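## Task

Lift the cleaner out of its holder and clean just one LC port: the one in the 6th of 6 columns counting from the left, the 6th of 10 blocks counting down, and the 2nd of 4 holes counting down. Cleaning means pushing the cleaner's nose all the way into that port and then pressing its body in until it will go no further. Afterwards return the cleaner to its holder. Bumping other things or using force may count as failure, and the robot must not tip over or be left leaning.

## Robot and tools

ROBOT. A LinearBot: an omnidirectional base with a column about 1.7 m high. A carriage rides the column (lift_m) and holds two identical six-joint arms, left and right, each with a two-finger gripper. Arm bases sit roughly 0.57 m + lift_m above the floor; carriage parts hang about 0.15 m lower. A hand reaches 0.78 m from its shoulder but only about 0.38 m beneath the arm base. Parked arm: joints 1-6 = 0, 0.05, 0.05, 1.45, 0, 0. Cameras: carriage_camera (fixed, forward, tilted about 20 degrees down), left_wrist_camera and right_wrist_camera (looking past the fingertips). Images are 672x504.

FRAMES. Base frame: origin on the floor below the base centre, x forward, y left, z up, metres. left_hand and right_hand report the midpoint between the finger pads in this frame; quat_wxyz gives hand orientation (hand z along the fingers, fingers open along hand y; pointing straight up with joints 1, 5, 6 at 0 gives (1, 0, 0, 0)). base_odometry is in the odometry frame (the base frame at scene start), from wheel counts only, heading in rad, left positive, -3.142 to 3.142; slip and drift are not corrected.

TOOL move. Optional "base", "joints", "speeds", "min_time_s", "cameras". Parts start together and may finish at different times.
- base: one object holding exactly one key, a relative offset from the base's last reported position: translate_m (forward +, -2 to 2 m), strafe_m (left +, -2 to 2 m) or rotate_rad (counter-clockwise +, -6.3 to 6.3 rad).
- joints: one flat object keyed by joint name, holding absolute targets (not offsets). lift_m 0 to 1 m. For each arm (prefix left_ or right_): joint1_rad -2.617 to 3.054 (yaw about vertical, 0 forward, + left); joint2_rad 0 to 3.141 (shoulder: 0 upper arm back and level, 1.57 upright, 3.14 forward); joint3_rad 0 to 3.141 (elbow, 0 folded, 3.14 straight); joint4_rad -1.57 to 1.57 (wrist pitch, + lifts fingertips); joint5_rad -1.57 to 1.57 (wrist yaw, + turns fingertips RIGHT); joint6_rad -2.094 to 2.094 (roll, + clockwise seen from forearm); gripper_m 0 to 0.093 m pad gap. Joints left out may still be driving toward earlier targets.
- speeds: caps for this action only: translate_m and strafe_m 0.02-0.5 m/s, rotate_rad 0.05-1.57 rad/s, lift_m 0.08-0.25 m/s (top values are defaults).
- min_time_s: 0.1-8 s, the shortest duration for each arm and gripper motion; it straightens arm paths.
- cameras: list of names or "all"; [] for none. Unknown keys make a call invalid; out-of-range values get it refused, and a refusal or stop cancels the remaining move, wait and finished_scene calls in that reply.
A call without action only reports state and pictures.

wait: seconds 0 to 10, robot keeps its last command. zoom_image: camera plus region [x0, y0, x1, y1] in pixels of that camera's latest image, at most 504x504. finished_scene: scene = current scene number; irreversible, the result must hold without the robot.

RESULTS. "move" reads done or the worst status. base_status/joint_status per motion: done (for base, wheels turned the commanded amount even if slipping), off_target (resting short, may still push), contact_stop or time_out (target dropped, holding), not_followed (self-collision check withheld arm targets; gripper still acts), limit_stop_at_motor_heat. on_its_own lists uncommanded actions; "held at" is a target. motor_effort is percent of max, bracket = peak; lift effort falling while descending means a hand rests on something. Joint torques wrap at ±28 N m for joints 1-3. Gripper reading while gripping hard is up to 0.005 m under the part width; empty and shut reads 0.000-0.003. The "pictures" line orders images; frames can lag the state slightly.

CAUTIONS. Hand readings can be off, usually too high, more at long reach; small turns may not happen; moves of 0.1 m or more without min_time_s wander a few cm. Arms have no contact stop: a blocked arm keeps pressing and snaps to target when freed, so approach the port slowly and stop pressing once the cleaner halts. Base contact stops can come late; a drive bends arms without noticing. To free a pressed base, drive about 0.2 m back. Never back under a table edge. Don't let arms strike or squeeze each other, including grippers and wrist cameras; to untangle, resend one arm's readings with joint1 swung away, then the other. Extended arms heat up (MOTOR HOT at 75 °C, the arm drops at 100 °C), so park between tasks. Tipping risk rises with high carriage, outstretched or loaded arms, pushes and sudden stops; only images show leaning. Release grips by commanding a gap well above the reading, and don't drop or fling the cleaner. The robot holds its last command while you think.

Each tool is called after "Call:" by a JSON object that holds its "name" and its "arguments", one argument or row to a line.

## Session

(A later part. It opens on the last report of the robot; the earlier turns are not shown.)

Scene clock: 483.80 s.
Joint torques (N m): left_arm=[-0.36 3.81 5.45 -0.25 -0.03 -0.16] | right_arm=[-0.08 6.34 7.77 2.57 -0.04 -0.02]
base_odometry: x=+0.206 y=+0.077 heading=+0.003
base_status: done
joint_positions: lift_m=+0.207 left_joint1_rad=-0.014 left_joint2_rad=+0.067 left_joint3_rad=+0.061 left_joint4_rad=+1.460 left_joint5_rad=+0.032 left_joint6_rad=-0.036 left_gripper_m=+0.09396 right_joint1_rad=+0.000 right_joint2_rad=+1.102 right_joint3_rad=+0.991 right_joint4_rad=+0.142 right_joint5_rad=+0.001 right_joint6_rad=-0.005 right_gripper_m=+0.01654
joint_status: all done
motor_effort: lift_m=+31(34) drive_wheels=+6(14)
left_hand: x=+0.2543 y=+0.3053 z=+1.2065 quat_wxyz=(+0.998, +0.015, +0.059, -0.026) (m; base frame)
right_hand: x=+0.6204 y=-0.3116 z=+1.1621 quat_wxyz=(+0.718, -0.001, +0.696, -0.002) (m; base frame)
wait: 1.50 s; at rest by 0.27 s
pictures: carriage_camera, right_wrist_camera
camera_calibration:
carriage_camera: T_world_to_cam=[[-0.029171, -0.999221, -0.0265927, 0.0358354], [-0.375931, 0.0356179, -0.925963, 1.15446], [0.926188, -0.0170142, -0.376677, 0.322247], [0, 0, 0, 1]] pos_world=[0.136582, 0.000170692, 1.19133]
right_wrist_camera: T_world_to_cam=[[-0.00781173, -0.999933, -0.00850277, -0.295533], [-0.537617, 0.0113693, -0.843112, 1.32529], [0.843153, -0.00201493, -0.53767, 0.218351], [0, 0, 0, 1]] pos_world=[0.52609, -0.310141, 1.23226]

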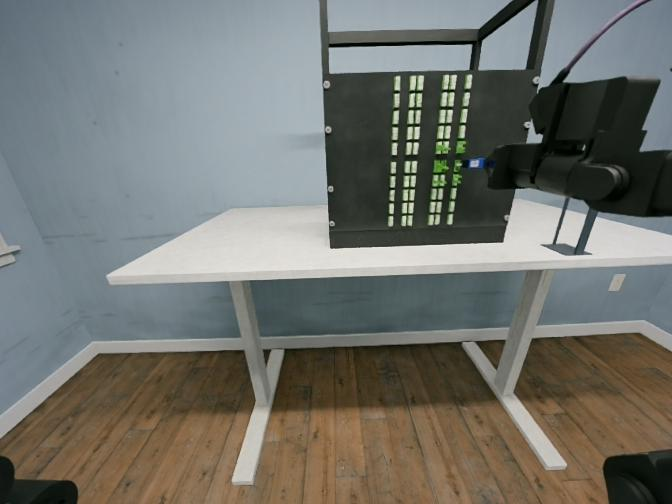

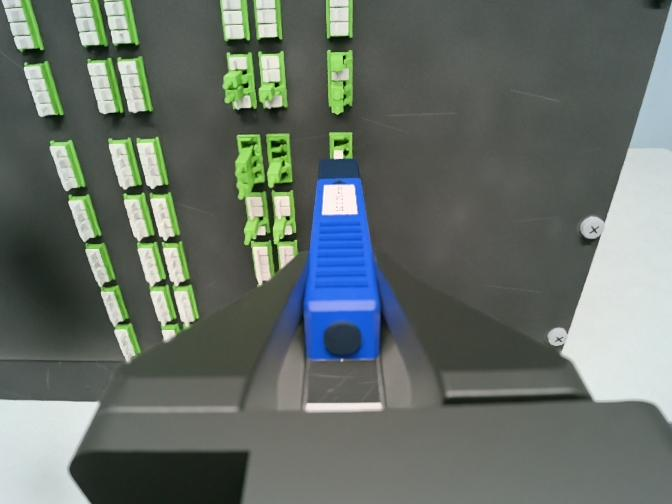

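Call:
{"name": "move", "arguments": {
  "base": {"translate_m":-0.006},
  "joints": {"lift_m":0.209,"right_joint2_rad":1.222},
  "speeds": {"translate_m":0.02},
  "cameras": []
}}

Call:
{"name": "wait", "arguments": {
  "seconds": 1,
  "cameras": ["right_wrist_camera"]
}}

Call:
{"name": "zoom_image", "arguments": {
  "camera": "right_wrist_camera",
  "region": [300, 90, 380, 170]
}}

Scene clock: 495.47 s.
Joint torques (N m): left_arm=[-0.32 3.52 5.33 -0.22 -0.06 -0.08] | right_arm=[-0.13 6.28 7.91 2.31 -0.05 -0.04]
move: done
base_odometry: x=+0.200 y=+0.077 heading=+0.003
base_status: done
joint_positions: lift_m=+0.209 left_joint1_rad=-0.014 left_joint2_rad=+0.067 left_joint3_rad=+0.061 left_joint4_rad=+1.459 left_joint5_rad=+0.032 left_joint6_rad=-0.036 left_gripper_m=+0.09396 right_joint1_rad=+0.000 right_joint2_rad=+1.123 right_joint3_rad=+0.991 right_joint4_rad=+0.165 right_joint5_rad=+0.001 right_joint6_rad=-0.005 right_gripper_m=+0.01654
joint_status: all done
motor_effort: lift_m=+33(38) drive_wheels=+5(7)
left_hand: x=+0.2545 y=+0.3053 z=+1.2089 quat_wxyz=(+0.998, +0.015, +0.059, -0.026) (m; base frame)
right_hand: x=+0.6259 y=-0.3116 z=+1.1622 quat_wxyz=(+0.719, -0.001, +0.695, -0.002) (m; base frame)
pictures: none
No camera images: "cameras" was empty.

Scene clock: 496.47 s.
Joint torques (N m): left_arm=[-0.1 3.62 5.26 -0.22 -0.02 -0.11] | right_arm=[-0.14 6.12 7.87 2.34 -0.04 -0.02]
base_odometry: x=+0.200 y=+0.077 heading=+0.003
base_status: done
joint_positions: lift_m=+0.209 left_joint1_rad=-0.014 left_joint2_rad=+0.067 left_joint3_rad=+0.061 left_joint4_rad=+1.459 left_joint5_rad=+0.032 left_joint6_rad=-0.036 left_gripper_m=+0.09396 right_joint1_rad=+0.000 right_joint2_rad=+1.123 right_joint3_rad=+0.991 right_joint4_rad=+0.165 right_joint5_rad=+0.001 right_joint6_rad=-0.005 right_gripper_m=+0.01654
joint_status: all done
motor_effort: lift_m=+34(38) drive_wheels=+5(7)
left_hand: x=+0.2545 y=+0.3053 z=+1.2089 quat_wxyz=(+0.998, +0.015, +0.059, -0.026) (m; base frame)
right_hand: x=+0.6259 y=-0.3116 z=+1.1622 quat_wxyz=(+0.719, -0.001, +0.695, -0.002) (m; base frame)
wait: 1.00 s; at rest by 0.27 s
pictures: right_wrist_camera
camera_calibration:
right_wrist_camera: T_world_to_cam=[[-0.00779566, -0.999933, -0.00851744, -0.295482], [-0.536026, 0.0113692, -0.844125, 1.32853], [0.844166, -0.00201495, -0.536079, 0.211244], [0, 0, 0, 1]] pos_world=[0.531496, -0.310141, 1.23217]

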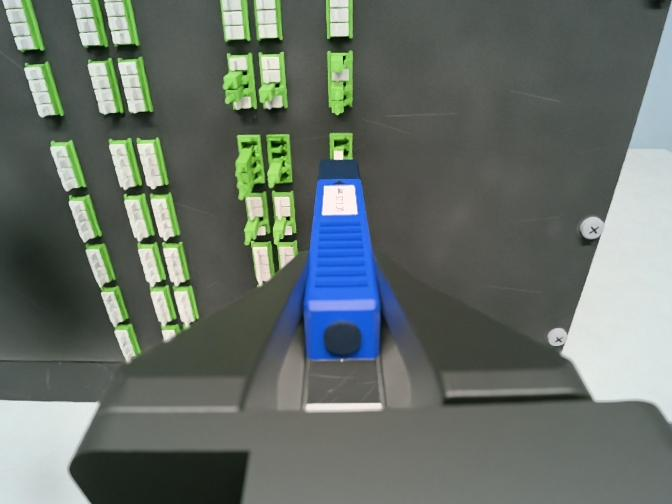

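Scaled by 6.300 from the camera's 672x504 image, which has a finer 960x720 frame.

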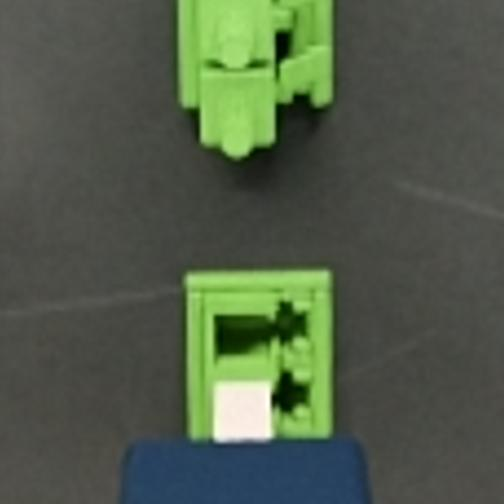

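Call:
{"name": "move", "arguments": {
  "base": {"translate_m":-0.006},
  "joints": {"lift_m":0.2105,"right_joint2_rad":1.243,"right_joint4_rad":0.19},
  "speeds": {"translate_m":0.02},
  "cameras": []
}}

Call:
{"name": "wait", "arguments": {
  "seconds": 1,
  "cameras": ["right_wrist_camera"]
}}

Call:
{"name": "zoom_image", "arguments": {
  "camera": "right_wrist_camera",
  "region": [300, 90, 380, 170]
}}

Scene clock: 501.90 s.
Joint torques (N m): left_arm=[-0.28 3.66 5.09 -0.18 -0.09 -0.11] | right_arm=[-0.05 5.82 7.8 1.9 -0.03 0.02]
move: done
base_odometry: x=+0.193 y=+0.077 heading=+0.003
base_status: done
joint_positions: lift_m=+0.210 left_joint1_rad=-0.014 left_joint2_rad=+0.067 left_joint3_rad=+0.061 left_joint4_rad=+1.459 left_joint5_rad=+0.032 left_joint6_rad=-0.036 left_gripper_m=+0.09396 right_joint1_rad=+0.000 right_joint2_rad=+1.145 right_joint3_rad=+0.991 right_joint4_rad=+0.186 right_joint5_rad=+0.001 right_joint6_rad=-0.005 right_gripper_m=+0.01654
joint_status: all done
motor_effort: lift_m=+35(36) drive_wheels=+5(8)
left_hand: x=+0.2545 y=+0.3053 z=+1.2103 quat_wxyz=(+0.998, +0.015, +0.059, -0.026) (m; base frame)
right_hand: x=+0.6318 y=-0.3116 z=+1.1601 quat_wxyz=(+0.718, -0.001, +0.696, -0.002) (m; base frame)
pictures: none
No camera images: "cameras" was empty.

Scene clock: 502.90 s.
Joint torques (N m): left_arm=[-0.38 3.85 5.29 -0.22 -0.07 -0.1] | right_arm=[-0.16 5.86 7.87 1.89 -0.01 -0.03]
base_odometry: x=+0.193 y=+0.077 heading=+0.003
base_status: done
joint_positions: lift_m=+0.210 left_joint1_rad=-0.014 left_joint2_rad=+0.067 left_joint3_rad=+0.061 left_joint4_rad=+1.459 left_joint5_rad=+0.032 left_joint6_rad=-0.036 left_gripper_m=+0.09396 right_joint1_rad=+0.000 right_joint2_rad=+1.145 right_joint3_rad=+0.991 right_joint4_rad=+0.186 right_joint5_rad=+0.001 right_joint6_rad=-0.005 right_gripper_m=+0.01654
joint_status: all done
motor_effort: lift_m=+33(36) drive_wheels=+5(8)
left_hand: x=+0.2545 y=+0.3053 z=+1.2103 quat_wxyz=(+0.998, +0.015, +0.059, -0.026) (m; base frame)
right_hand: x=+0.6318 y=-0.3116 z=+1.1601 quat_wxyz=(+0.718, -0.001, +0.696, -0.002) (m; base frame)
wait: 1.00 s; at rest by 0.27 s
pictures: right_wrist_camera
camera_calibration:
right_wrist_camera: T_world_to_cam=[[-0.00780862, -0.999933, -0.00850538, -0.29546], [-0.537314, 0.0113691, -0.843306, 1.32981], [0.843346, -0.00201501, -0.537366, 0.207185], [0, 0, 0, 1]] pos_world=[0.537491, -0.310141, 1.23026]

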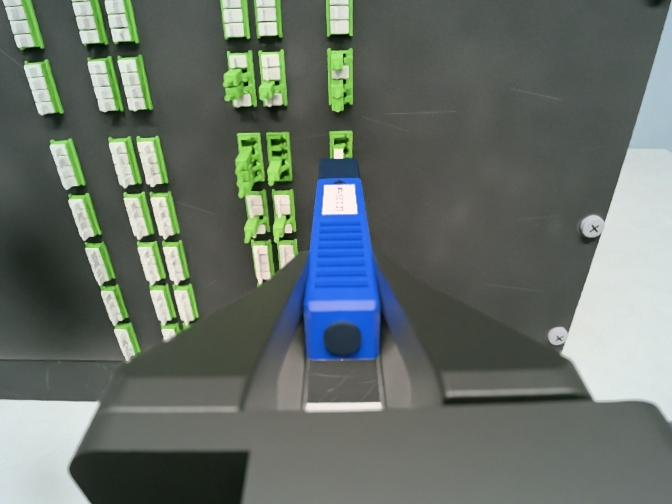

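Scaled by 6.300 from the camera's 672x504 image, which has a finer 960x720 frame.

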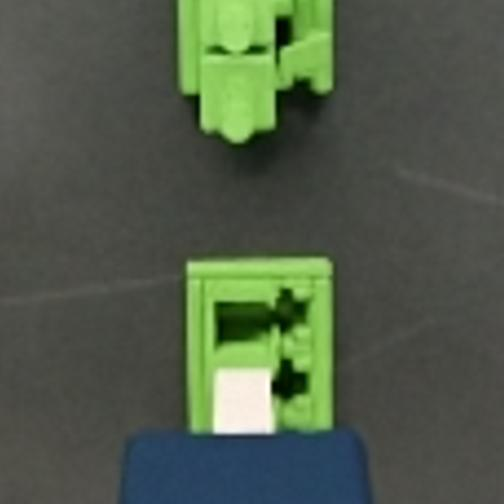

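Call:
{"name": "move", "arguments": {
  "base": {"translate_m":-0.006},
  "joints": {"lift_m":0.2135,"right_joint2_rad":1.265,"right_joint4_rad":0.17},
  "speeds": {"translate_m":0.02},
  "cameras": []
}}

Call:
{"name": "wait", "arguments": {
  "seconds": 1,
  "cameras": ["right_wrist_camera"]
}}

Call:
{"name": "zoom_image", "arguments": {
  "camera": "right_wrist_camera",
  "region": [300, 90, 380, 170]
}}

Scene clock: 507.60 s.
Joint torques (N m): left_arm=[-0.24 3.86 5.38 -0.24 -0.09 -0.12] | right_arm=[-0.12 5.64 7.77 1.56 -0.06 -0.02]
move: done
base_odometry: x=+0.187 y=+0.077 heading=+0.003
base_status: done
joint_positions: lift_m=+0.213 left_joint1_rad=-0.014 left_joint2_rad=+0.067 left_joint3_rad=+0.061 left_joint4_rad=+1.459 left_joint5_rad=+0.032 left_joint6_rad=-0.036 left_gripper_m=+0.09396 right_joint1_rad=+0.000 right_joint2_rad=+1.168 right_joint3_rad=+0.993 right_joint4_rad=+0.201 right_joint5_rad=+0.001 right_joint6_rad=-0.005 right_gripper_m=+0.01654
joint_status: all done
motor_effort: lift_m=+33(38) drive_wheels=+5(7)
left_hand: x=+0.2545 y=+0.3053 z=+1.2134 quat_wxyz=(+0.998, +0.015, +0.059, -0.026) (m; base frame)
right_hand: x=+0.6377 y=-0.3116 z=+1.1589 quat_wxyz=(+0.716, -0.001, +0.698, -0.002) (m; base frame)
pictures: none
No camera images: "cameras" was empty.

Scene clock: 508.60 s.
Joint torques (N m): left_arm=[-0.24 3.71 5.12 -0.24 -0.09 -0.11] | right_arm=[-0.1 5.53 7.73 1.57 -0.05 0.02]
base_odometry: x=+0.187 y=+0.077 heading=+0.003
base_status: done
joint_positions: lift_m=+0.213 left_joint1_rad=-0.014 left_joint2_rad=+0.067 left_joint3_rad=+0.061 left_joint4_rad=+1.459 left_joint5_rad=+0.032 left_joint6_rad=-0.036 left_gripper_m=+0.09396 right_joint1_rad=+0.000 right_joint2_rad=+1.168 right_joint3_rad=+0.993 right_joint4_rad=+0.201 right_joint5_rad=+0.001 right_joint6_rad=-0.005 right_gripper_m=+0.01654
joint_status: all done
motor_effort: lift_m=+32(38) drive_wheels=+5(7)
left_hand: x=+0.2545 y=+0.3053 z=+1.2134 quat_wxyz=(+0.998, +0.015, +0.059, -0.026) (m; base frame)
right_hand: x=+0.6377 y=-0.3116 z=+1.1589 quat_wxyz=(+0.716, -0.001, +0.698, -0.002) (m; base frame)
wait: 1.00 s; at rest by 0.27 s
pictures: right_wrist_camera
camera_calibration:
right_wrist_camera: T_world_to_cam=[[-0.00785615, -0.999933, -0.00846012, -0.295447], [-0.542123, 0.0113681, -0.840222, 1.3314], [0.840262, -0.00201449, -0.542176, 0.209086], [0, 0, 0, 1]] pos_world=[0.543772, -0.310141, 1.22953]

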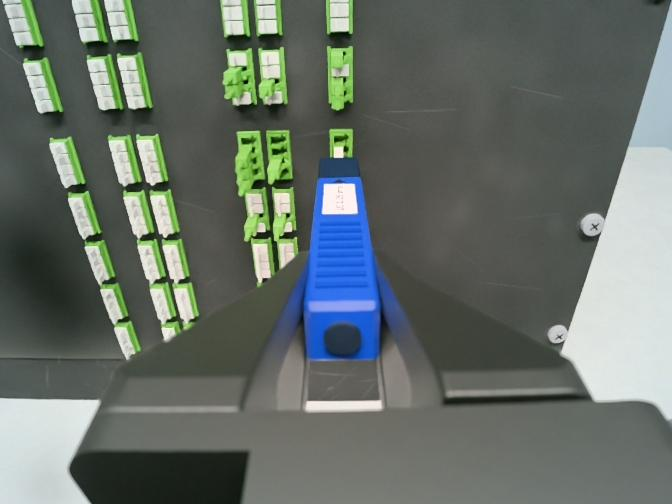

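Scaled by 6.300 from the camera's 672x504 image, which has a finer 960x720 frame.

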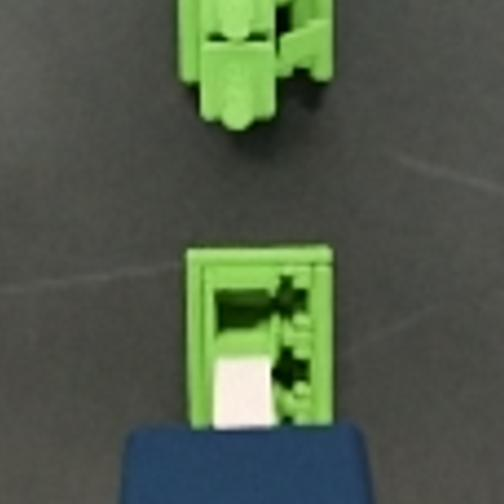

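Call:
{"name": "move", "arguments": {
  "cameras": ["carriage_camera"]
}}

Call:
{"name": "zoom_image", "arguments": {
  "camera": "carriage_camera",
  "region": [440, 150, 480, 190]
}}

Scene clock: 514.27 s.
Joint torques (N m): left_arm=[-0.03 3.81 5.31 -0.23 -0.06 -0.11] | right_arm=[-0.1 5.6 7.82 1.57 -0.03 -0.03]
base_odometry: x=+0.187 y=+0.077 heading=+0.003
base_status: done
joint_positions: lift_m=+0.213 left_joint1_rad=-0.014 left_joint2_rad=+0.067 left_joint3_rad=+0.061 left_joint4_rad=+1.459 left_joint5_rad=+0.032 left_joint6_rad=-0.036 left_gripper_m=+0.09396 right_joint1_rad=+0.000 right_joint2_rad=+1.168 right_joint3_rad=+0.993 right_joint4_rad=+0.201 right_joint5_rad=+0.001 right_joint6_rad=-0.005 right_gripper_m=+0.01654
joint_status: all done
motor_effort: lift_m=+34(38) drive_wheels=+5(7)
left_hand: x=+0.2545 y=+0.3053 z=+1.2134 quat_wxyz=(+0.998, +0.015, +0.059, -0.026) (m; base frame)
right_hand: x=+0.6377 y=-0.3116 z=+1.1589 quat_wxyz=(+0.716, -0.001, +0.698, -0.002) (m; base frame)
pictures: carriage_camera
camera_calibration:
carriage_camera: T_world_to_cam=[[-0.029171, -0.999221, -0.0265927, 0.0360215], [-0.375931, 0.0356179, -0.925963, 1.16094], [0.926188, -0.0170142, -0.376677, 0.324884], [0, 0, 0, 1]] pos_world=[0.136582, 0.000170692, 1.19833]

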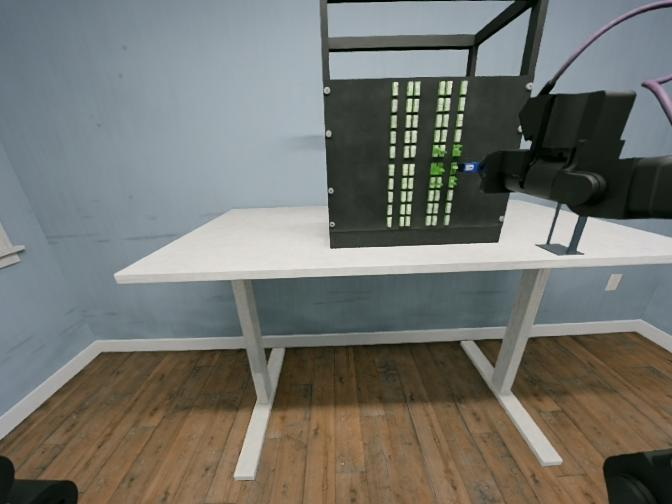

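Scaled by 12.600 from the camera's 672x504 image, which has a finer 960x720 frame.

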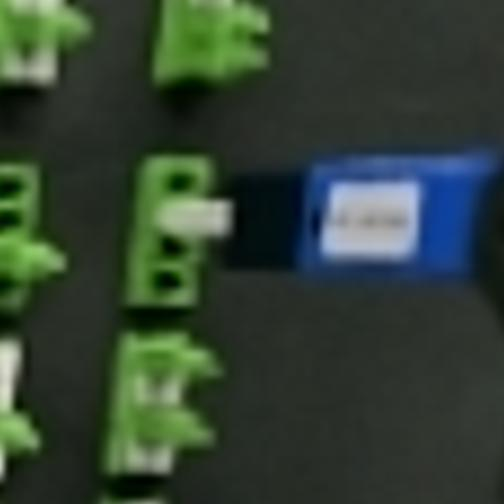

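Call:
{"name": "move", "arguments": {
  "joints": {"right_joint2_rad":1.295},
  "min_time_s": 1,
  "cameras": []
}}

Call:
{"name": "wait", "arguments": {
  "seconds": 1,
  "cameras": ["carriage_camera","right_wrist_camera"]
}}

Call:
{"name": "zoom_image", "arguments": {
  "camera": "carriage_camera",
  "region": [440, 150, 480, 190]
}}

Call:
{"name": "zoom_image", "arguments": {
  "camera": "right_wrist_camera",
  "region": [300, 90, 380, 170]
}}

Scene clock: 535.43 s.
Joint torques (N m): left_arm=[-0.18 4.07 5.33 -0.23 -0.02 -0.07] | right_arm=[-0.16 8.53 7.83 1.55 -0.06 -0.02]
move: off_target
base_odometry: x=+0.187 y=+0.077 heading=+0.003
base_status: not commanded
joint_positions: lift_m=+0.213 left_joint1_rad=-0.014 left_joint2_rad=+0.067 left_joint3_rad=+0.061 left_joint4_rad=+1.459 left_joint5_rad=+0.032 left_joint6_rad=-0.036 left_gripper_m=+0.09396 right_joint1_rad=+0.000 right_joint2_rad=+1.169 right_joint3_rad=+0.993 right_joint4_rad=+0.202 right_joint5_rad=+0.001 right_joint6_rad=-0.005 right_gripper_m=+0.01654
joint_status: right_joint2_rad off_target (ended at +1.169, target +1.295)
motor_effort: lift_m=+33(34) drive_wheels=+5(5)
left_hand: x=+0.2545 y=+0.3053 z=+1.2134 quat_wxyz=(+0.998, +0.015, +0.059, -0.026) (m; base frame)
right_hand: x=+0.6380 y=-0.3116 z=+1.1587 quat_wxyz=(+0.716, -0.001, +0.698, -0.002) (m; base frame)
pictures: none
No camera images: "cameras" was empty.

Scene clock: 536.43 s.
Joint torques (N m): left_arm=[-0.32 3.55 5.49 -0.29 -0.04 -0.05] | right_arm=[-0.13 8.53 7.76 1.56 -0.06 -0.03]
base_odometry: x=+0.187 y=+0.077 heading=+0.003
base_status: not commanded
joint_positions: lift_m=+0.213 left_joint1_rad=-0.014 left_joint2_rad=+0.067 left_joint3_rad=+0.061 left_joint4_rad=+1.459 left_joint5_rad=+0.032 left_joint6_rad=-0.036 left_gripper_m=+0.09396 right_joint1_rad=+0.000 right_joint2_rad=+1.169 right_joint3_rad=+0.993 right_joint4_rad=+0.202 right_joint5_rad=+0.001 right_joint6_rad=-0.005 right_gripper_m=+0.01654
joint_status: right_joint2_rad off_target (ended at +1.169, target +1.295)
motor_effort: lift_m=+33(34) drive_wheels=+5(5)
left_hand: x=+0.2545 y=+0.3053 z=+1.2134 quat_wxyz=(+0.998, +0.015, +0.059, -0.026) (m; base frame)
right_hand: x=+0.6380 y=-0.3116 z=+1.1587 quat_wxyz=(+0.716, -0.001, +0.698, -0.002) (m; base frame)
wait: 1.00 s; at rest by 0.27 s
pictures: carriage_camera, right_wrist_camera
camera_calibration:
carriage_camera: T_world_to_cam=[[-0.029171, -0.999221, -0.0265927, 0.0360215], [-0.375931, 0.0356179, -0.925963, 1.16094], [0.926188, -0.0170142, -0.376677, 0.324884], [0, 0, 0, 1]] pos_world=[0.136582, 0.000170692, 1.19833]
right_wrist_camera: T_world_to_cam=[[-0.00785923, -0.999933, -0.00845745, -0.295447], [-0.542426, 0.0113683, -0.840027, 1.33137], [0.840067, -0.00201443, -0.542479, 0.20912], [0, 0, 0, 1]] pos_world=[0.544171, -0.310141, 1.22933]

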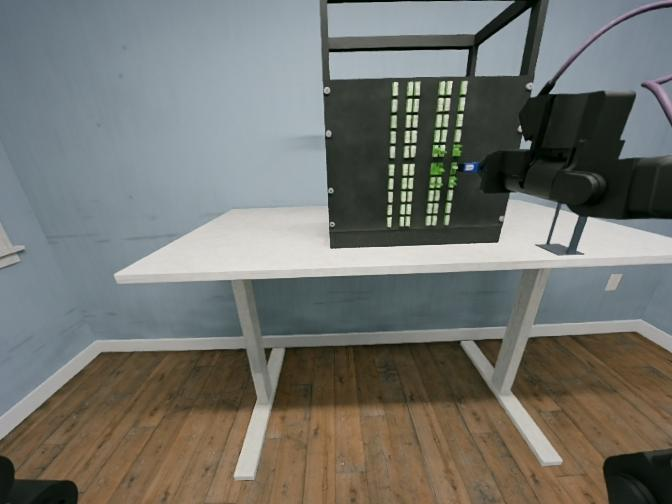

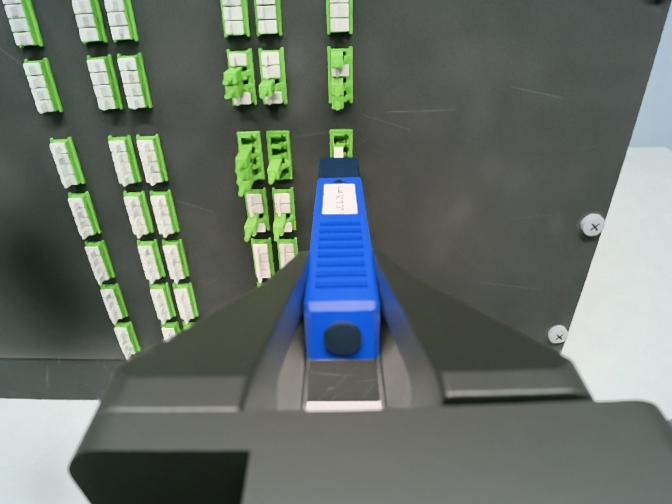

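Scaled by 12.600 from the camera's 672x504 image, which has a finer 960x720 frame.

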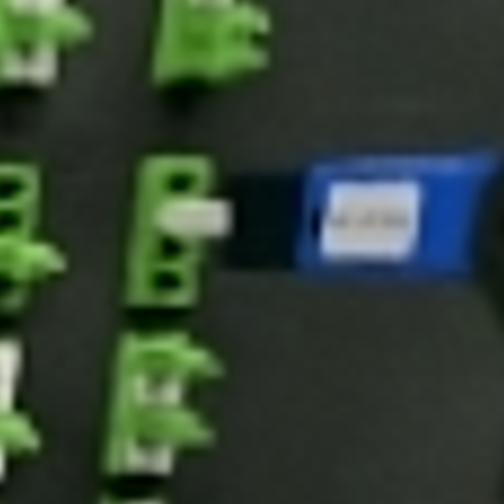

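Scaled by 6.300 from the camera's 672x504 image, which has a finer 960x720 frame.

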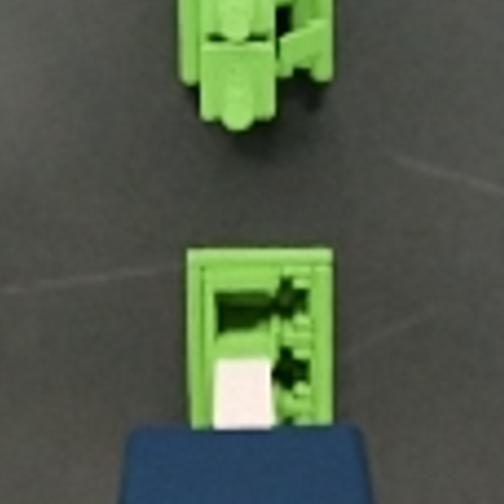

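Call:
{"name": "move", "arguments": {
  "joints": {"right_joint2_rad":1.32},
  "min_time_s": 1,
  "cameras": []
}}

Call:
{"name": "wait", "arguments": {
  "seconds": 0.7,
  "cameras": ["carriage_camera","right_wrist_camera"]
}}

Call:
{"name": "zoom_image", "arguments": {
  "camera": "carriage_camera",
  "region": [440, 150, 480, 190]
}}

Call:
{"name": "zoom_image", "arguments": {
  "camera": "right_wrist_camera",
  "region": [300, 90, 380, 170]
}}

Scene clock: 583.50 s.
Joint torques (N m): left_arm=[-0.2 3.88 5.24 -0.24 -0.01 -0.09] | right_arm=[-0.08 10.59 7.58 1.52 -0.05 -0.02]
move: off_target
base_odometry: x=+0.187 y=+0.077 heading=+0.003
base_status: not commanded
joint_positions: lift_m=+0.213 left_joint1_rad=-0.014 left_joint2_rad=+0.067 left_joint3_rad=+0.061 left_joint4_rad=+1.459 left_joint5_rad=+0.032 left_joint6_rad=-0.036 left_gripper_m=+0.09396 right_joint1_rad=+0.000 right_joint2_rad=+1.173 right_joint3_rad=+0.995 right_joint4_rad=+0.204 right_joint5_rad=+0.001 right_joint6_rad=-0.005 right_gripper_m=+0.01654
joint_status: right_joint2_rad off_target (ended at +1.173, target +1.320)
motor_effort: lift_m=+32(34) drive_wheels=+5(5)
left_hand: x=+0.2545 y=+0.3053 z=+1.2134 quat_wxyz=(+0.998, +0.015, +0.059, -0.026) (m; base frame)
right_hand: x=+0.6389 y=-0.3116 z=+1.1586 quat_wxyz=(+0.716, -0.001, +0.698, -0.002) (m; base frame)
pictures: none
No camera images: "cameras" was empty.

Scene clock: 584.20 s.
Joint torques (N m): left_arm=[-0.25 3.67 5.27 -0.23 -0.07 -0.14] | right_arm=[-0.14 10.65 7.58 1.5 -0.06 -0.01]
base_odometry: x=+0.187 y=+0.077 heading=+0.003
base_status: not commanded
joint_positions: lift_m=+0.213 left_joint1_rad=-0.014 left_joint2_rad=+0.067 left_joint3_rad=+0.061 left_joint4_rad=+1.459 left_joint5_rad=+0.032 left_joint6_rad=-0.036 left_gripper_m=+0.09396 right_joint1_rad=+0.000 right_joint2_rad=+1.173 right_joint3_rad=+0.995 right_joint4_rad=+0.204 right_joint5_rad=+0.001 right_joint6_rad=-0.005 right_gripper_m=+0.01654
joint_status: right_joint2_rad off_target (ended at +1.173, target +1.320)
motor_effort: lift_m=+33(34) drive_wheels=+5(5)
left_hand: x=+0.2545 y=+0.3053 z=+1.2134 quat_wxyz=(+0.998, +0.015, +0.059, -0.026) (m; base frame)
right_hand: x=+0.6389 y=-0.3116 z=+1.1586 quat_wxyz=(+0.716, -0.001, +0.698, -0.002) (m; base frame)
wait: 0.70 s; at rest by 0.27 s
pictures: carriage_camera, right_wrist_camera
camera_calibration:
carriage_camera: T_world_to_cam=[[-0.029171, -0.999221, -0.0265927, 0.0360215], [-0.375931, 0.0356179, -0.925963, 1.16094], [0.926188, -0.0170142, -0.376677, 0.324884], [0, 0, 0, 1]] pos_world=[0.136582, 0.000170692, 1.19833]
right_wrist_camera: T_world_to_cam=[[-0.00785615, -0.999933, -0.00846012, -0.295439], [-0.542123, 0.0113681, -0.840222, 1.33185], [0.840262, -0.00201449, -0.542176, 0.207831], [0, 0, 0, 1]] pos_world=[0.545072, -0.310141, 1.22923]

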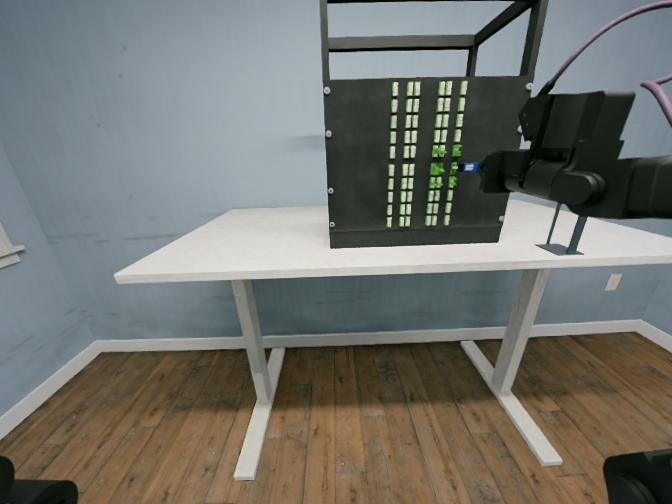

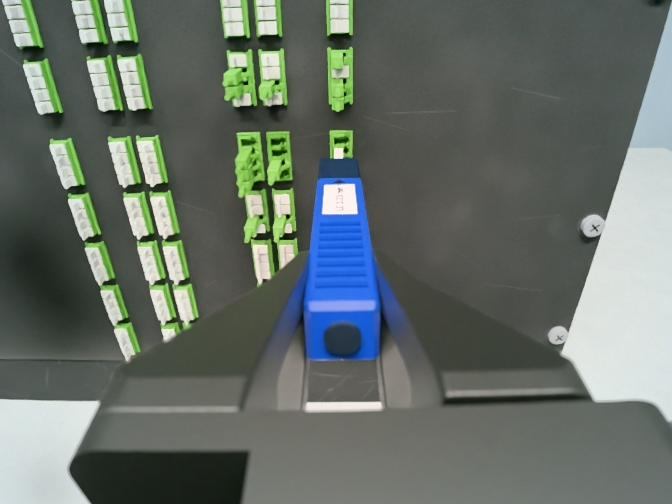

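Scaled by 12.600 from the camera's 672x504 image, which has a finer 960x720 frame.

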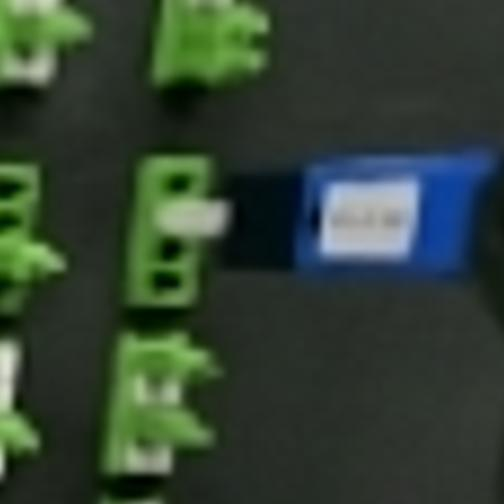

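Scaled by 6.300 from the camera's 672x504 image, which has a finer 960x720 frame.

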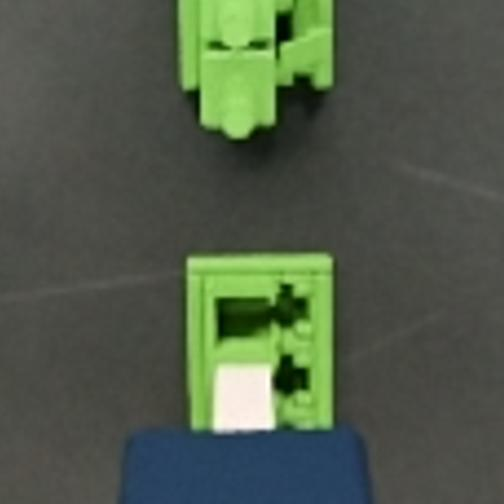

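Call:
{"name": "move", "arguments": {
  "joints": {"right_joint2_rad":1.345},
  "min_time_s": 1,
  "cameras": []
}}

Call:
{"name": "wait", "arguments": {
  "seconds": 0.7,
  "cameras": ["carriage_camera","right_wrist_camera"]
}}

Call:
{"name": "zoom_image", "arguments": {
  "camera": "carriage_camera",
  "region": [440, 150, 480, 190]
}}

Call:
{"name": "zoom_image", "arguments": {
  "camera": "right_wrist_camera",
  "region": [300, 90, 380, 170]
}}

Scene clock: 590.70 s.
Joint torques (N m): left_arm=[-0.36 3.7 5.26 -0.23 -0.06 -0.1] | right_arm=[-0.18 12.88 7.46 1.54 -0.03 -0.03]
move: off_target
base_odometry: x=+0.187 y=+0.077 heading=+0.003
base_status: not commanded
joint_positions: lift_m=+0.213 left_joint1_rad=-0.014 left_joint2_rad=+0.067 left_joint3_rad=+0.061 left_joint4_rad=+1.459 left_joint5_rad=+0.032 left_joint6_rad=-0.036 left_gripper_m=+0.09396 right_joint1_rad=+0.000 right_joint2_rad=+1.176 right_joint3_rad=+0.996 right_joint4_rad=+0.205 right_joint5_rad=+0.001 right_joint6_rad=-0.005 right_gripper_m=+0.01654
joint_status: right_joint2_rad off_target (ended at +1.176, target +1.345)
motor_effort: lift_m=+33(34) drive_wheels=+5(6)
left_hand: x=+0.2545 y=+0.3053 z=+1.2134 quat_wxyz=(+0.998, +0.015, +0.059, -0.026) (m; base frame)
right_hand: x=+0.6398 y=-0.3116 z=+1.1582 quat_wxyz=(+0.716, -0.001, +0.698, -0.002) (m; base frame)
pictures: none
No camera images: "cameras" was empty.

Scene clock: 591.40 s.
Joint torques (N m): left_arm=[-0.27 3.73 5.44 -0.22 -0.11 -0.09] | right_arm=[-0.03 12.78 7.49 1.52 -0.04 -0.01]
base_odometry: x=+0.187 y=+0.077 heading=+0.003
base_status: not commanded
joint_positions: lift_m=+0.213 left_joint1_rad=-0.014 left_joint2_rad=+0.067 left_joint3_rad=+0.061 left_joint4_rad=+1.459 left_joint5_rad=+0.032 left_joint6_rad=-0.036 left_gripper_m=+0.09396 right_joint1_rad=+0.000 right_joint2_rad=+1.176 right_joint3_rad=+0.996 right_joint4_rad=+0.205 right_joint5_rad=+0.001 right_joint6_rad=-0.005 right_gripper_m=+0.01654
joint_status: right_joint2_rad off_target (ended at +1.176, target +1.345)
motor_effort: lift_m=+33(34) drive_wheels=+5(6)
left_hand: x=+0.2545 y=+0.3053 z=+1.2134 quat_wxyz=(+0.998, +0.015, +0.059, -0.026) (m; base frame)
right_hand: x=+0.6398 y=-0.3116 z=+1.1582 quat_wxyz=(+0.716, -0.001, +0.698, -0.002) (m; base frame)
wait: 0.70 s; at rest by 0.27 s
pictures: carriage_camera, right_wrist_camera
camera_calibration:
carriage_camera: T_world_to_cam=[[-0.029171, -0.999221, -0.0265927, 0.0360215], [-0.375931, 0.0356179, -0.925963, 1.16094], [0.926188, -0.0170142, -0.376677, 0.324884], [0, 0, 0, 1]] pos_world=[0.136582, 0.000170692, 1.19833]
right_wrist_camera: T_world_to_cam=[[-0.00786712, -0.999933, -0.00845233, -0.295437], [-0.543102, 0.0113699, -0.839589, 1.33189], [0.83963, -0.00201467, -0.543156, 0.208377], [0, 0, 0, 1]] pos_world=[0.546069, -0.310141, 1.22892]

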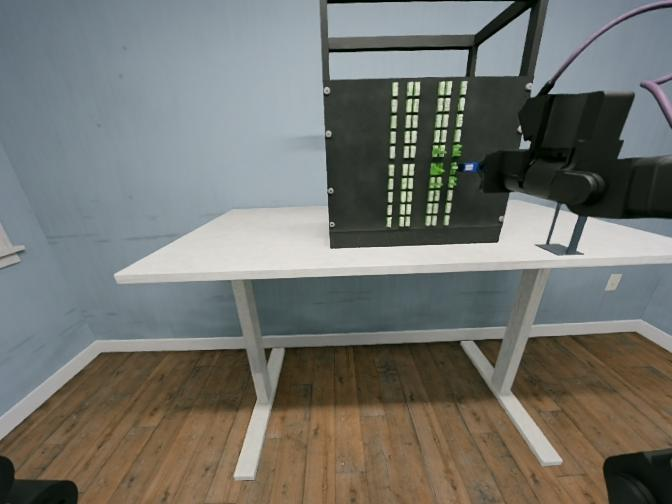

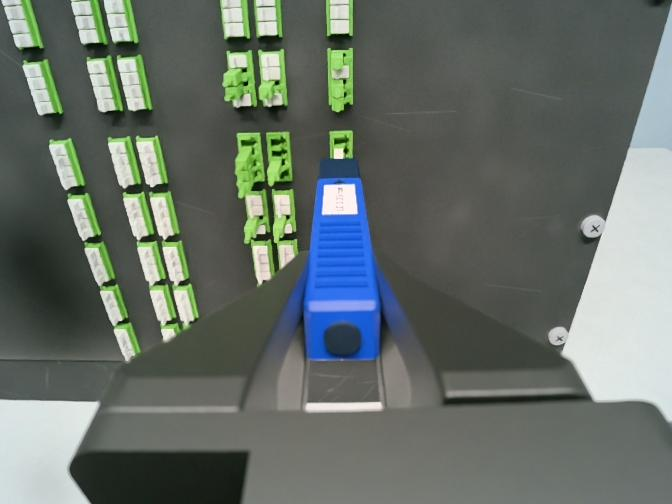

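Scaled by 12.600 from the camera's 672x504 image, which has a finer 960x720 frame.

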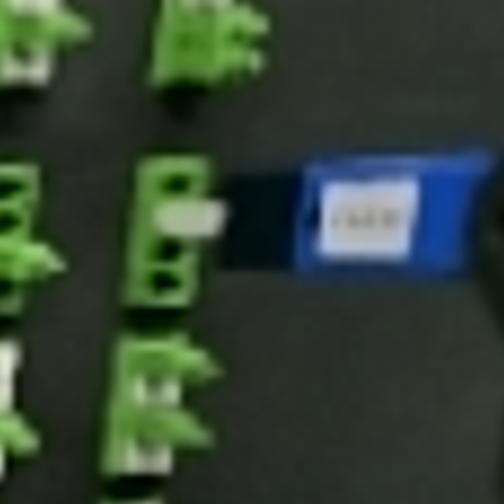

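Scaled by 6.300 from the camera's 672x504 image, which has a finer 960x720 frame.

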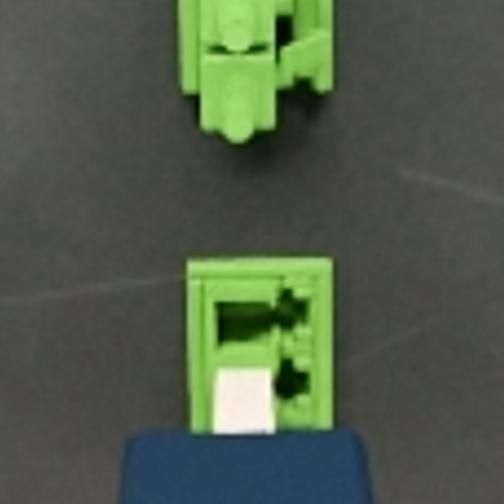

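Call:
{"name": "move", "arguments": {
  "joints": {"right_joint2_rad":1.24},
  "min_time_s": 1,
  "cameras": []
}}

Call:
{"name": "wait", "arguments": {
  "seconds": 0.7,
  "cameras": ["carriage_camera","right_wrist_camera"]
}}

Call:
{"name": "zoom_image", "arguments": {
  "camera": "carriage_camera",
  "region": [440, 150, 480, 190]
}}

Call:
{"name": "zoom_image", "arguments": {
  "camera": "right_wrist_camera",
  "region": [280, 90, 400, 210]
}}

Scene clock: 598.87 s.
Joint torques (N m): left_arm=[-0.51 3.64 5.31 -0.19 -0.09 -0.11] | right_arm=[-0.13 3.06 7.49 1.58 -0.06 0]
move: done
base_odometry: x=+0.187 y=+0.077 heading=+0.003
base_status: not commanded
joint_positions: lift_m=+0.213 left_joint1_rad=-0.014 left_joint2_rad=+0.067 left_joint3_rad=+0.061 left_joint4_rad=+1.459 left_joint5_rad=+0.032 left_joint6_rad=-0.036 left_gripper_m=+0.09396 right_joint1_rad=+0.000 right_joint2_rad=+1.168 right_joint3_rad=+0.996 right_joint4_rad=+0.200 right_joint5_rad=+0.001 right_joint6_rad=-0.005 right_gripper_m=+0.01654
joint_status: all done
motor_effort: lift_m=+31(34) drive_wheels=+6(6)
left_hand: x=+0.2545 y=+0.3053 z=+1.2134 quat_wxyz=(+0.998, +0.015, +0.059, -0.026) (m; base frame)
right_hand: x=+0.6376 y=-0.3116 z=+1.1603 quat_wxyz=(+0.717, -0.001, +0.697, -0.002) (m; base frame)
pictures: none
No camera images: "cameras" was empty.

Scene clock: 599.57 s.
Joint torques (N m): left_arm=[-0.27 3.82 5.3 -0.27 -0.07 -0.09] | right_arm=[-0.16 3.08 7.43 1.59 -0.05 -0.01]
base_odometry: x=+0.187 y=+0.077 heading=+0.003
base_status: not commanded
joint_positions: lift_m=+0.213 left_joint1_rad=-0.014 left_joint2_rad=+0.067 left_joint3_rad=+0.061 left_joint4_rad=+1.459 left_joint5_rad=+0.032 left_joint6_rad=-0.036 left_gripper_m=+0.09396 right_joint1_rad=+0.000 right_joint2_rad=+1.168 right_joint3_rad=+0.996 right_joint4_rad=+0.200 right_joint5_rad=+0.001 right_joint6_rad=-0.005 right_gripper_m=+0.01654
joint_status: all done
motor_effort: lift_m=+34(34) drive_wheels=+5(6)
left_hand: x=+0.2545 y=+0.3053 z=+1.2134 quat_wxyz=(+0.998, +0.015, +0.059, -0.026) (m; base frame)
right_hand: x=+0.6376 y=-0.3116 z=+1.1603 quat_wxyz=(+0.717, -0.001, +0.697, -0.002) (m; base frame)
wait: 0.70 s; at rest by 0.27 s
pictures: carriage_camera, right_wrist_camera
camera_calibration:
carriage_camera: T_world_to_cam=[[-0.029171, -0.999221, -0.0265927, 0.0360215], [-0.375931, 0.0356179, -0.925963, 1.16094], [0.926188, -0.0170142, -0.376677, 0.324884], [0, 0, 0, 1]] pos_world=[0.136582, 0.000170692, 1.19833]
right_wrist_camera: T_world_to_cam=[[-0.00783756, -0.999933, -0.00847842, -0.295426], [-0.540189, 0.0113688, -0.841467, 1.33271], [0.841507, -0.0020151, -0.540242, 0.206793], [0, 0, 0, 1]] pos_world=[0.54358, -0.310141, 1.23064]

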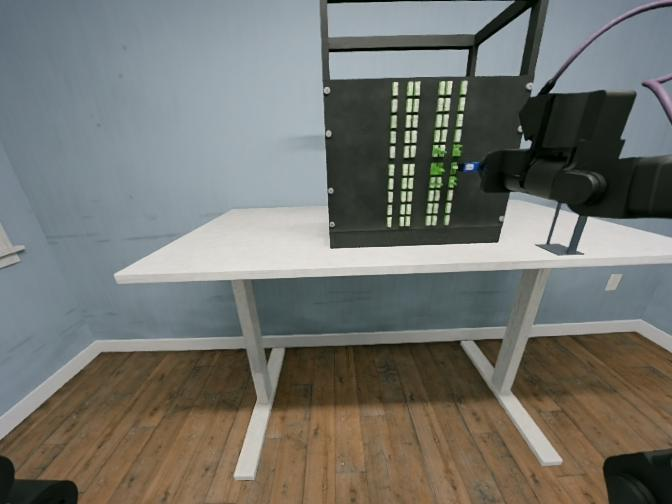

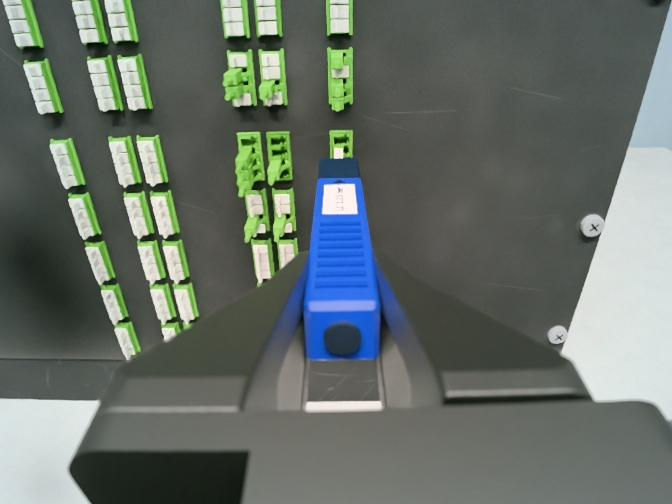

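Scaled by 12.600 from the camera's 672x504 image, which has a finer 960x720 frame.

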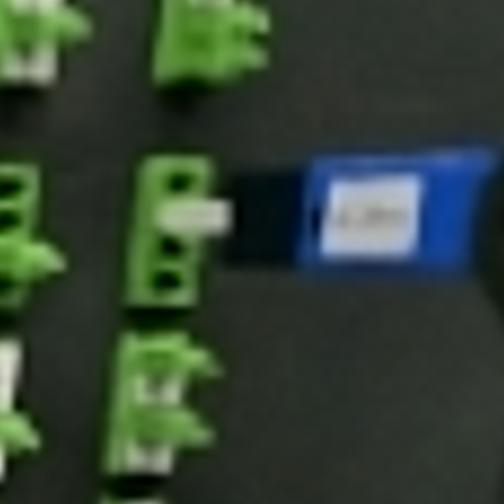

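Scaled by 4.200 from the camera's 672x504 image, which has a finer 960x720 frame.

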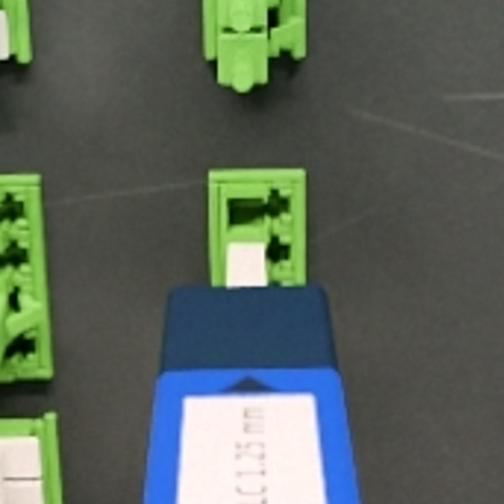

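Call:
{"name": "move", "arguments": {
  "joints": {"right_joint2_rad":1.19},
  "min_time_s": 1,
  "cameras": []
}}

Call:
{"name": "move", "arguments": {
  "base": {"translate_m":-0.01},
  "speeds": {"translate_m":0.02},
  "cameras": []
}}

Call:
{"name": "wait", "arguments": {
  "seconds": 1,
  "cameras": ["carriage_camera","right_wrist_camera"]
}}

Call:
{"name": "zoom_image", "arguments": {
  "camera": "carriage_camera",
  "region": [440, 150, 480, 190]
}}

Call:
{"name": "zoom_image", "arguments": {
  "camera": "right_wrist_camera",
  "region": [280, 90, 400, 210]
}}

Scene clock: 613.43 s.
Joint torques (N m): left_arm=[-0.18 3.75 5.44 -0.16 -0.06 -0.11] | right_arm=[-0.1 -0.84 7.42 1.65 -0.03 -0.03]
move: done
base_odometry: x=+0.187 y=+0.077 heading=+0.003
base_status: not commanded
joint_positions: lift_m=+0.213 left_joint1_rad=-0.014 left_joint2_rad=+0.067 left_joint3_rad=+0.061 left_joint4_rad=+1.459 left_joint5_rad=+0.032 left_joint6_rad=-0.036 left_gripper_m=+0.09396 right_joint1_rad=+0.000 right_joint2_rad=+1.157 right_joint3_rad=+0.996 right_joint4_rad=+0.193 right_joint5_rad=+0.001 right_joint6_rad=-0.005 right_gripper_m=+0.01654
joint_status: all done
motor_effort: lift_m=+33(34) drive_wheels=+5(6)
left_hand: x=+0.2545 y=+0.3053 z=+1.2134 quat_wxyz=(+0.998, +0.015, +0.059, -0.026) (m; base frame)
right_hand: x=+0.6347 y=-0.3116 z=+1.1627 quat_wxyz=(+0.718, -0.001, +0.696, -0.002) (m; base frame)
pictures: none
No camera images: "cameras" was empty.

Scene clock: 614.43 s.
Joint torques (N m): left_arm=[-0.28 3.63 5.35 -0.18 -0.08 -0.05] | right_arm=[-0.18 -1.4 7.47 1.57 -0.03 -0.02]
move: done
base_odometry: x=+0.177 y=+0.077 heading=+0.003
base_status: done
joint_positions: lift_m=+0.213 left_joint1_rad=-0.014 left_joint2_rad=+0.067 left_joint3_rad=+0.061 left_joint4_rad=+1.459 left_joint5_rad=+0.032 left_joint6_rad=-0.036 left_gripper_m=+0.09396 right_joint1_rad=+0.000 right_joint2_rad=+1.162 right_joint3_rad=+0.996 right_joint4_rad=+0.202 right_joint5_rad=+0.001 right_joint6_rad=-0.005 right_gripper_m=+0.01654
joint_status: not commanded
motor_effort: lift_m=+32(34) drive_wheels=+3(5)
left_hand: x=+0.2545 y=+0.3053 z=+1.2134 quat_wxyz=(+0.998, +0.015, +0.059, -0.026) (m; base frame)
right_hand: x=+0.6361 y=-0.3116 z=+1.1630 quat_wxyz=(+0.720, -0.001, +0.694, -0.002) (m; base frame)
pictures: none
No camera images: "cameras" was empty.

Scene clock: 615.43 s.
Joint torques (N m): left_arm=[-0.23 3.97 5.29 -0.14 -0.03 -0.1] | right_arm=[-0.14 -1.47 7.51 1.56 -0.05 0]
base_odometry: x=+0.177 y=+0.077 heading=+0.003
base_status: done
joint_positions: lift_m=+0.213 left_joint1_rad=-0.014 left_joint2_rad=+0.067 left_joint3_rad=+0.061 left_joint4_rad=+1.459 left_joint5_rad=+0.032 left_joint6_rad=-0.036 left_gripper_m=+0.09396 right_joint1_rad=+0.000 right_joint2_rad=+1.162 right_joint3_rad=+0.996 right_joint4_rad=+0.202 right_joint5_rad=+0.001 right_joint6_rad=-0.005 right_gripper_m=+0.01654
joint_status: not commanded
motor_effort: lift_m=+33(34) drive_wheels=+3(5)
left_hand: x=+0.2545 y=+0.3053 z=+1.2134 quat_wxyz=(+0.998, +0.015, +0.059, -0.026) (m; base frame)
right_hand: x=+0.6361 y=-0.3116 z=+1.1630 quat_wxyz=(+0.720, -0.001, +0.694, -0.002) (m; base frame)
wait: 1.00 s; at rest by 0.27 s
pictures: carriage_camera, right_wrist_camera
camera_calibration:
carriage_camera: T_world_to_cam=[[-0.029171, -0.999221, -0.0265927, 0.0360215], [-0.375931, 0.0356179, -0.925963, 1.16094], [0.926188, -0.0170142, -0.376677, 0.324884], [0, 0, 0, 1]] pos_world=[0.136582, 0.000170692, 1.19833]
right_wrist_camera: T_world_to_cam=[[-0.00777277, -0.999933, -0.00853881, -0.295386], [-0.533751, 0.0113696, -0.845565, 1.33487], [0.845606, -0.00201479, -0.533804, 0.199487], [0, 0, 0, 1]] pos_world=[0.541505, -0.310141, 1.23269]

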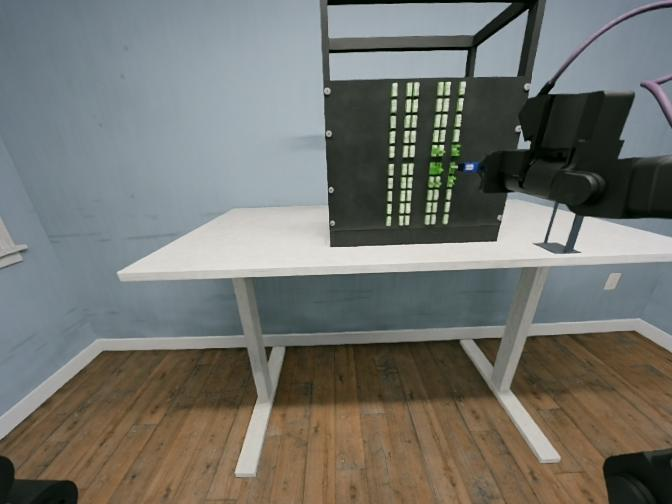

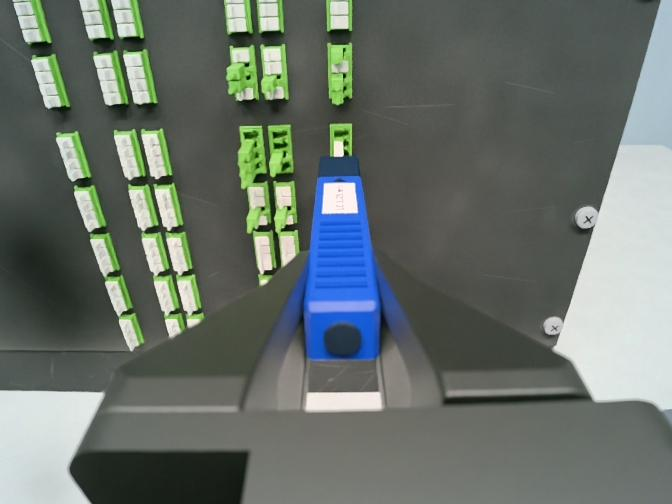

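Scaled by 12.600 from the camera's 672x504 image, which has a finer 960x720 frame.

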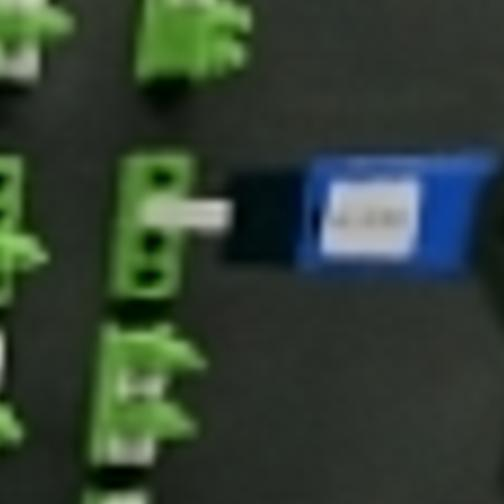

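Scaled by 4.200 from the camera's 672x504 image, which has a finer 960x720 frame.

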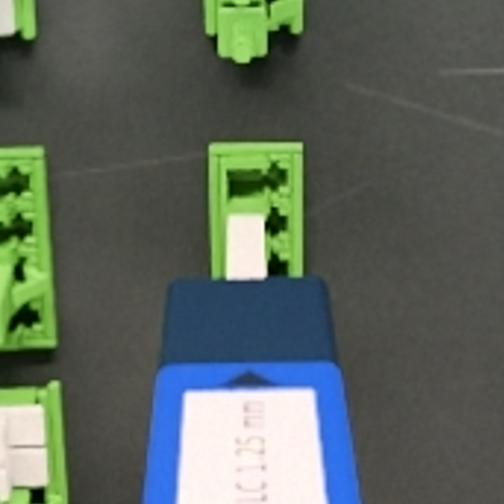

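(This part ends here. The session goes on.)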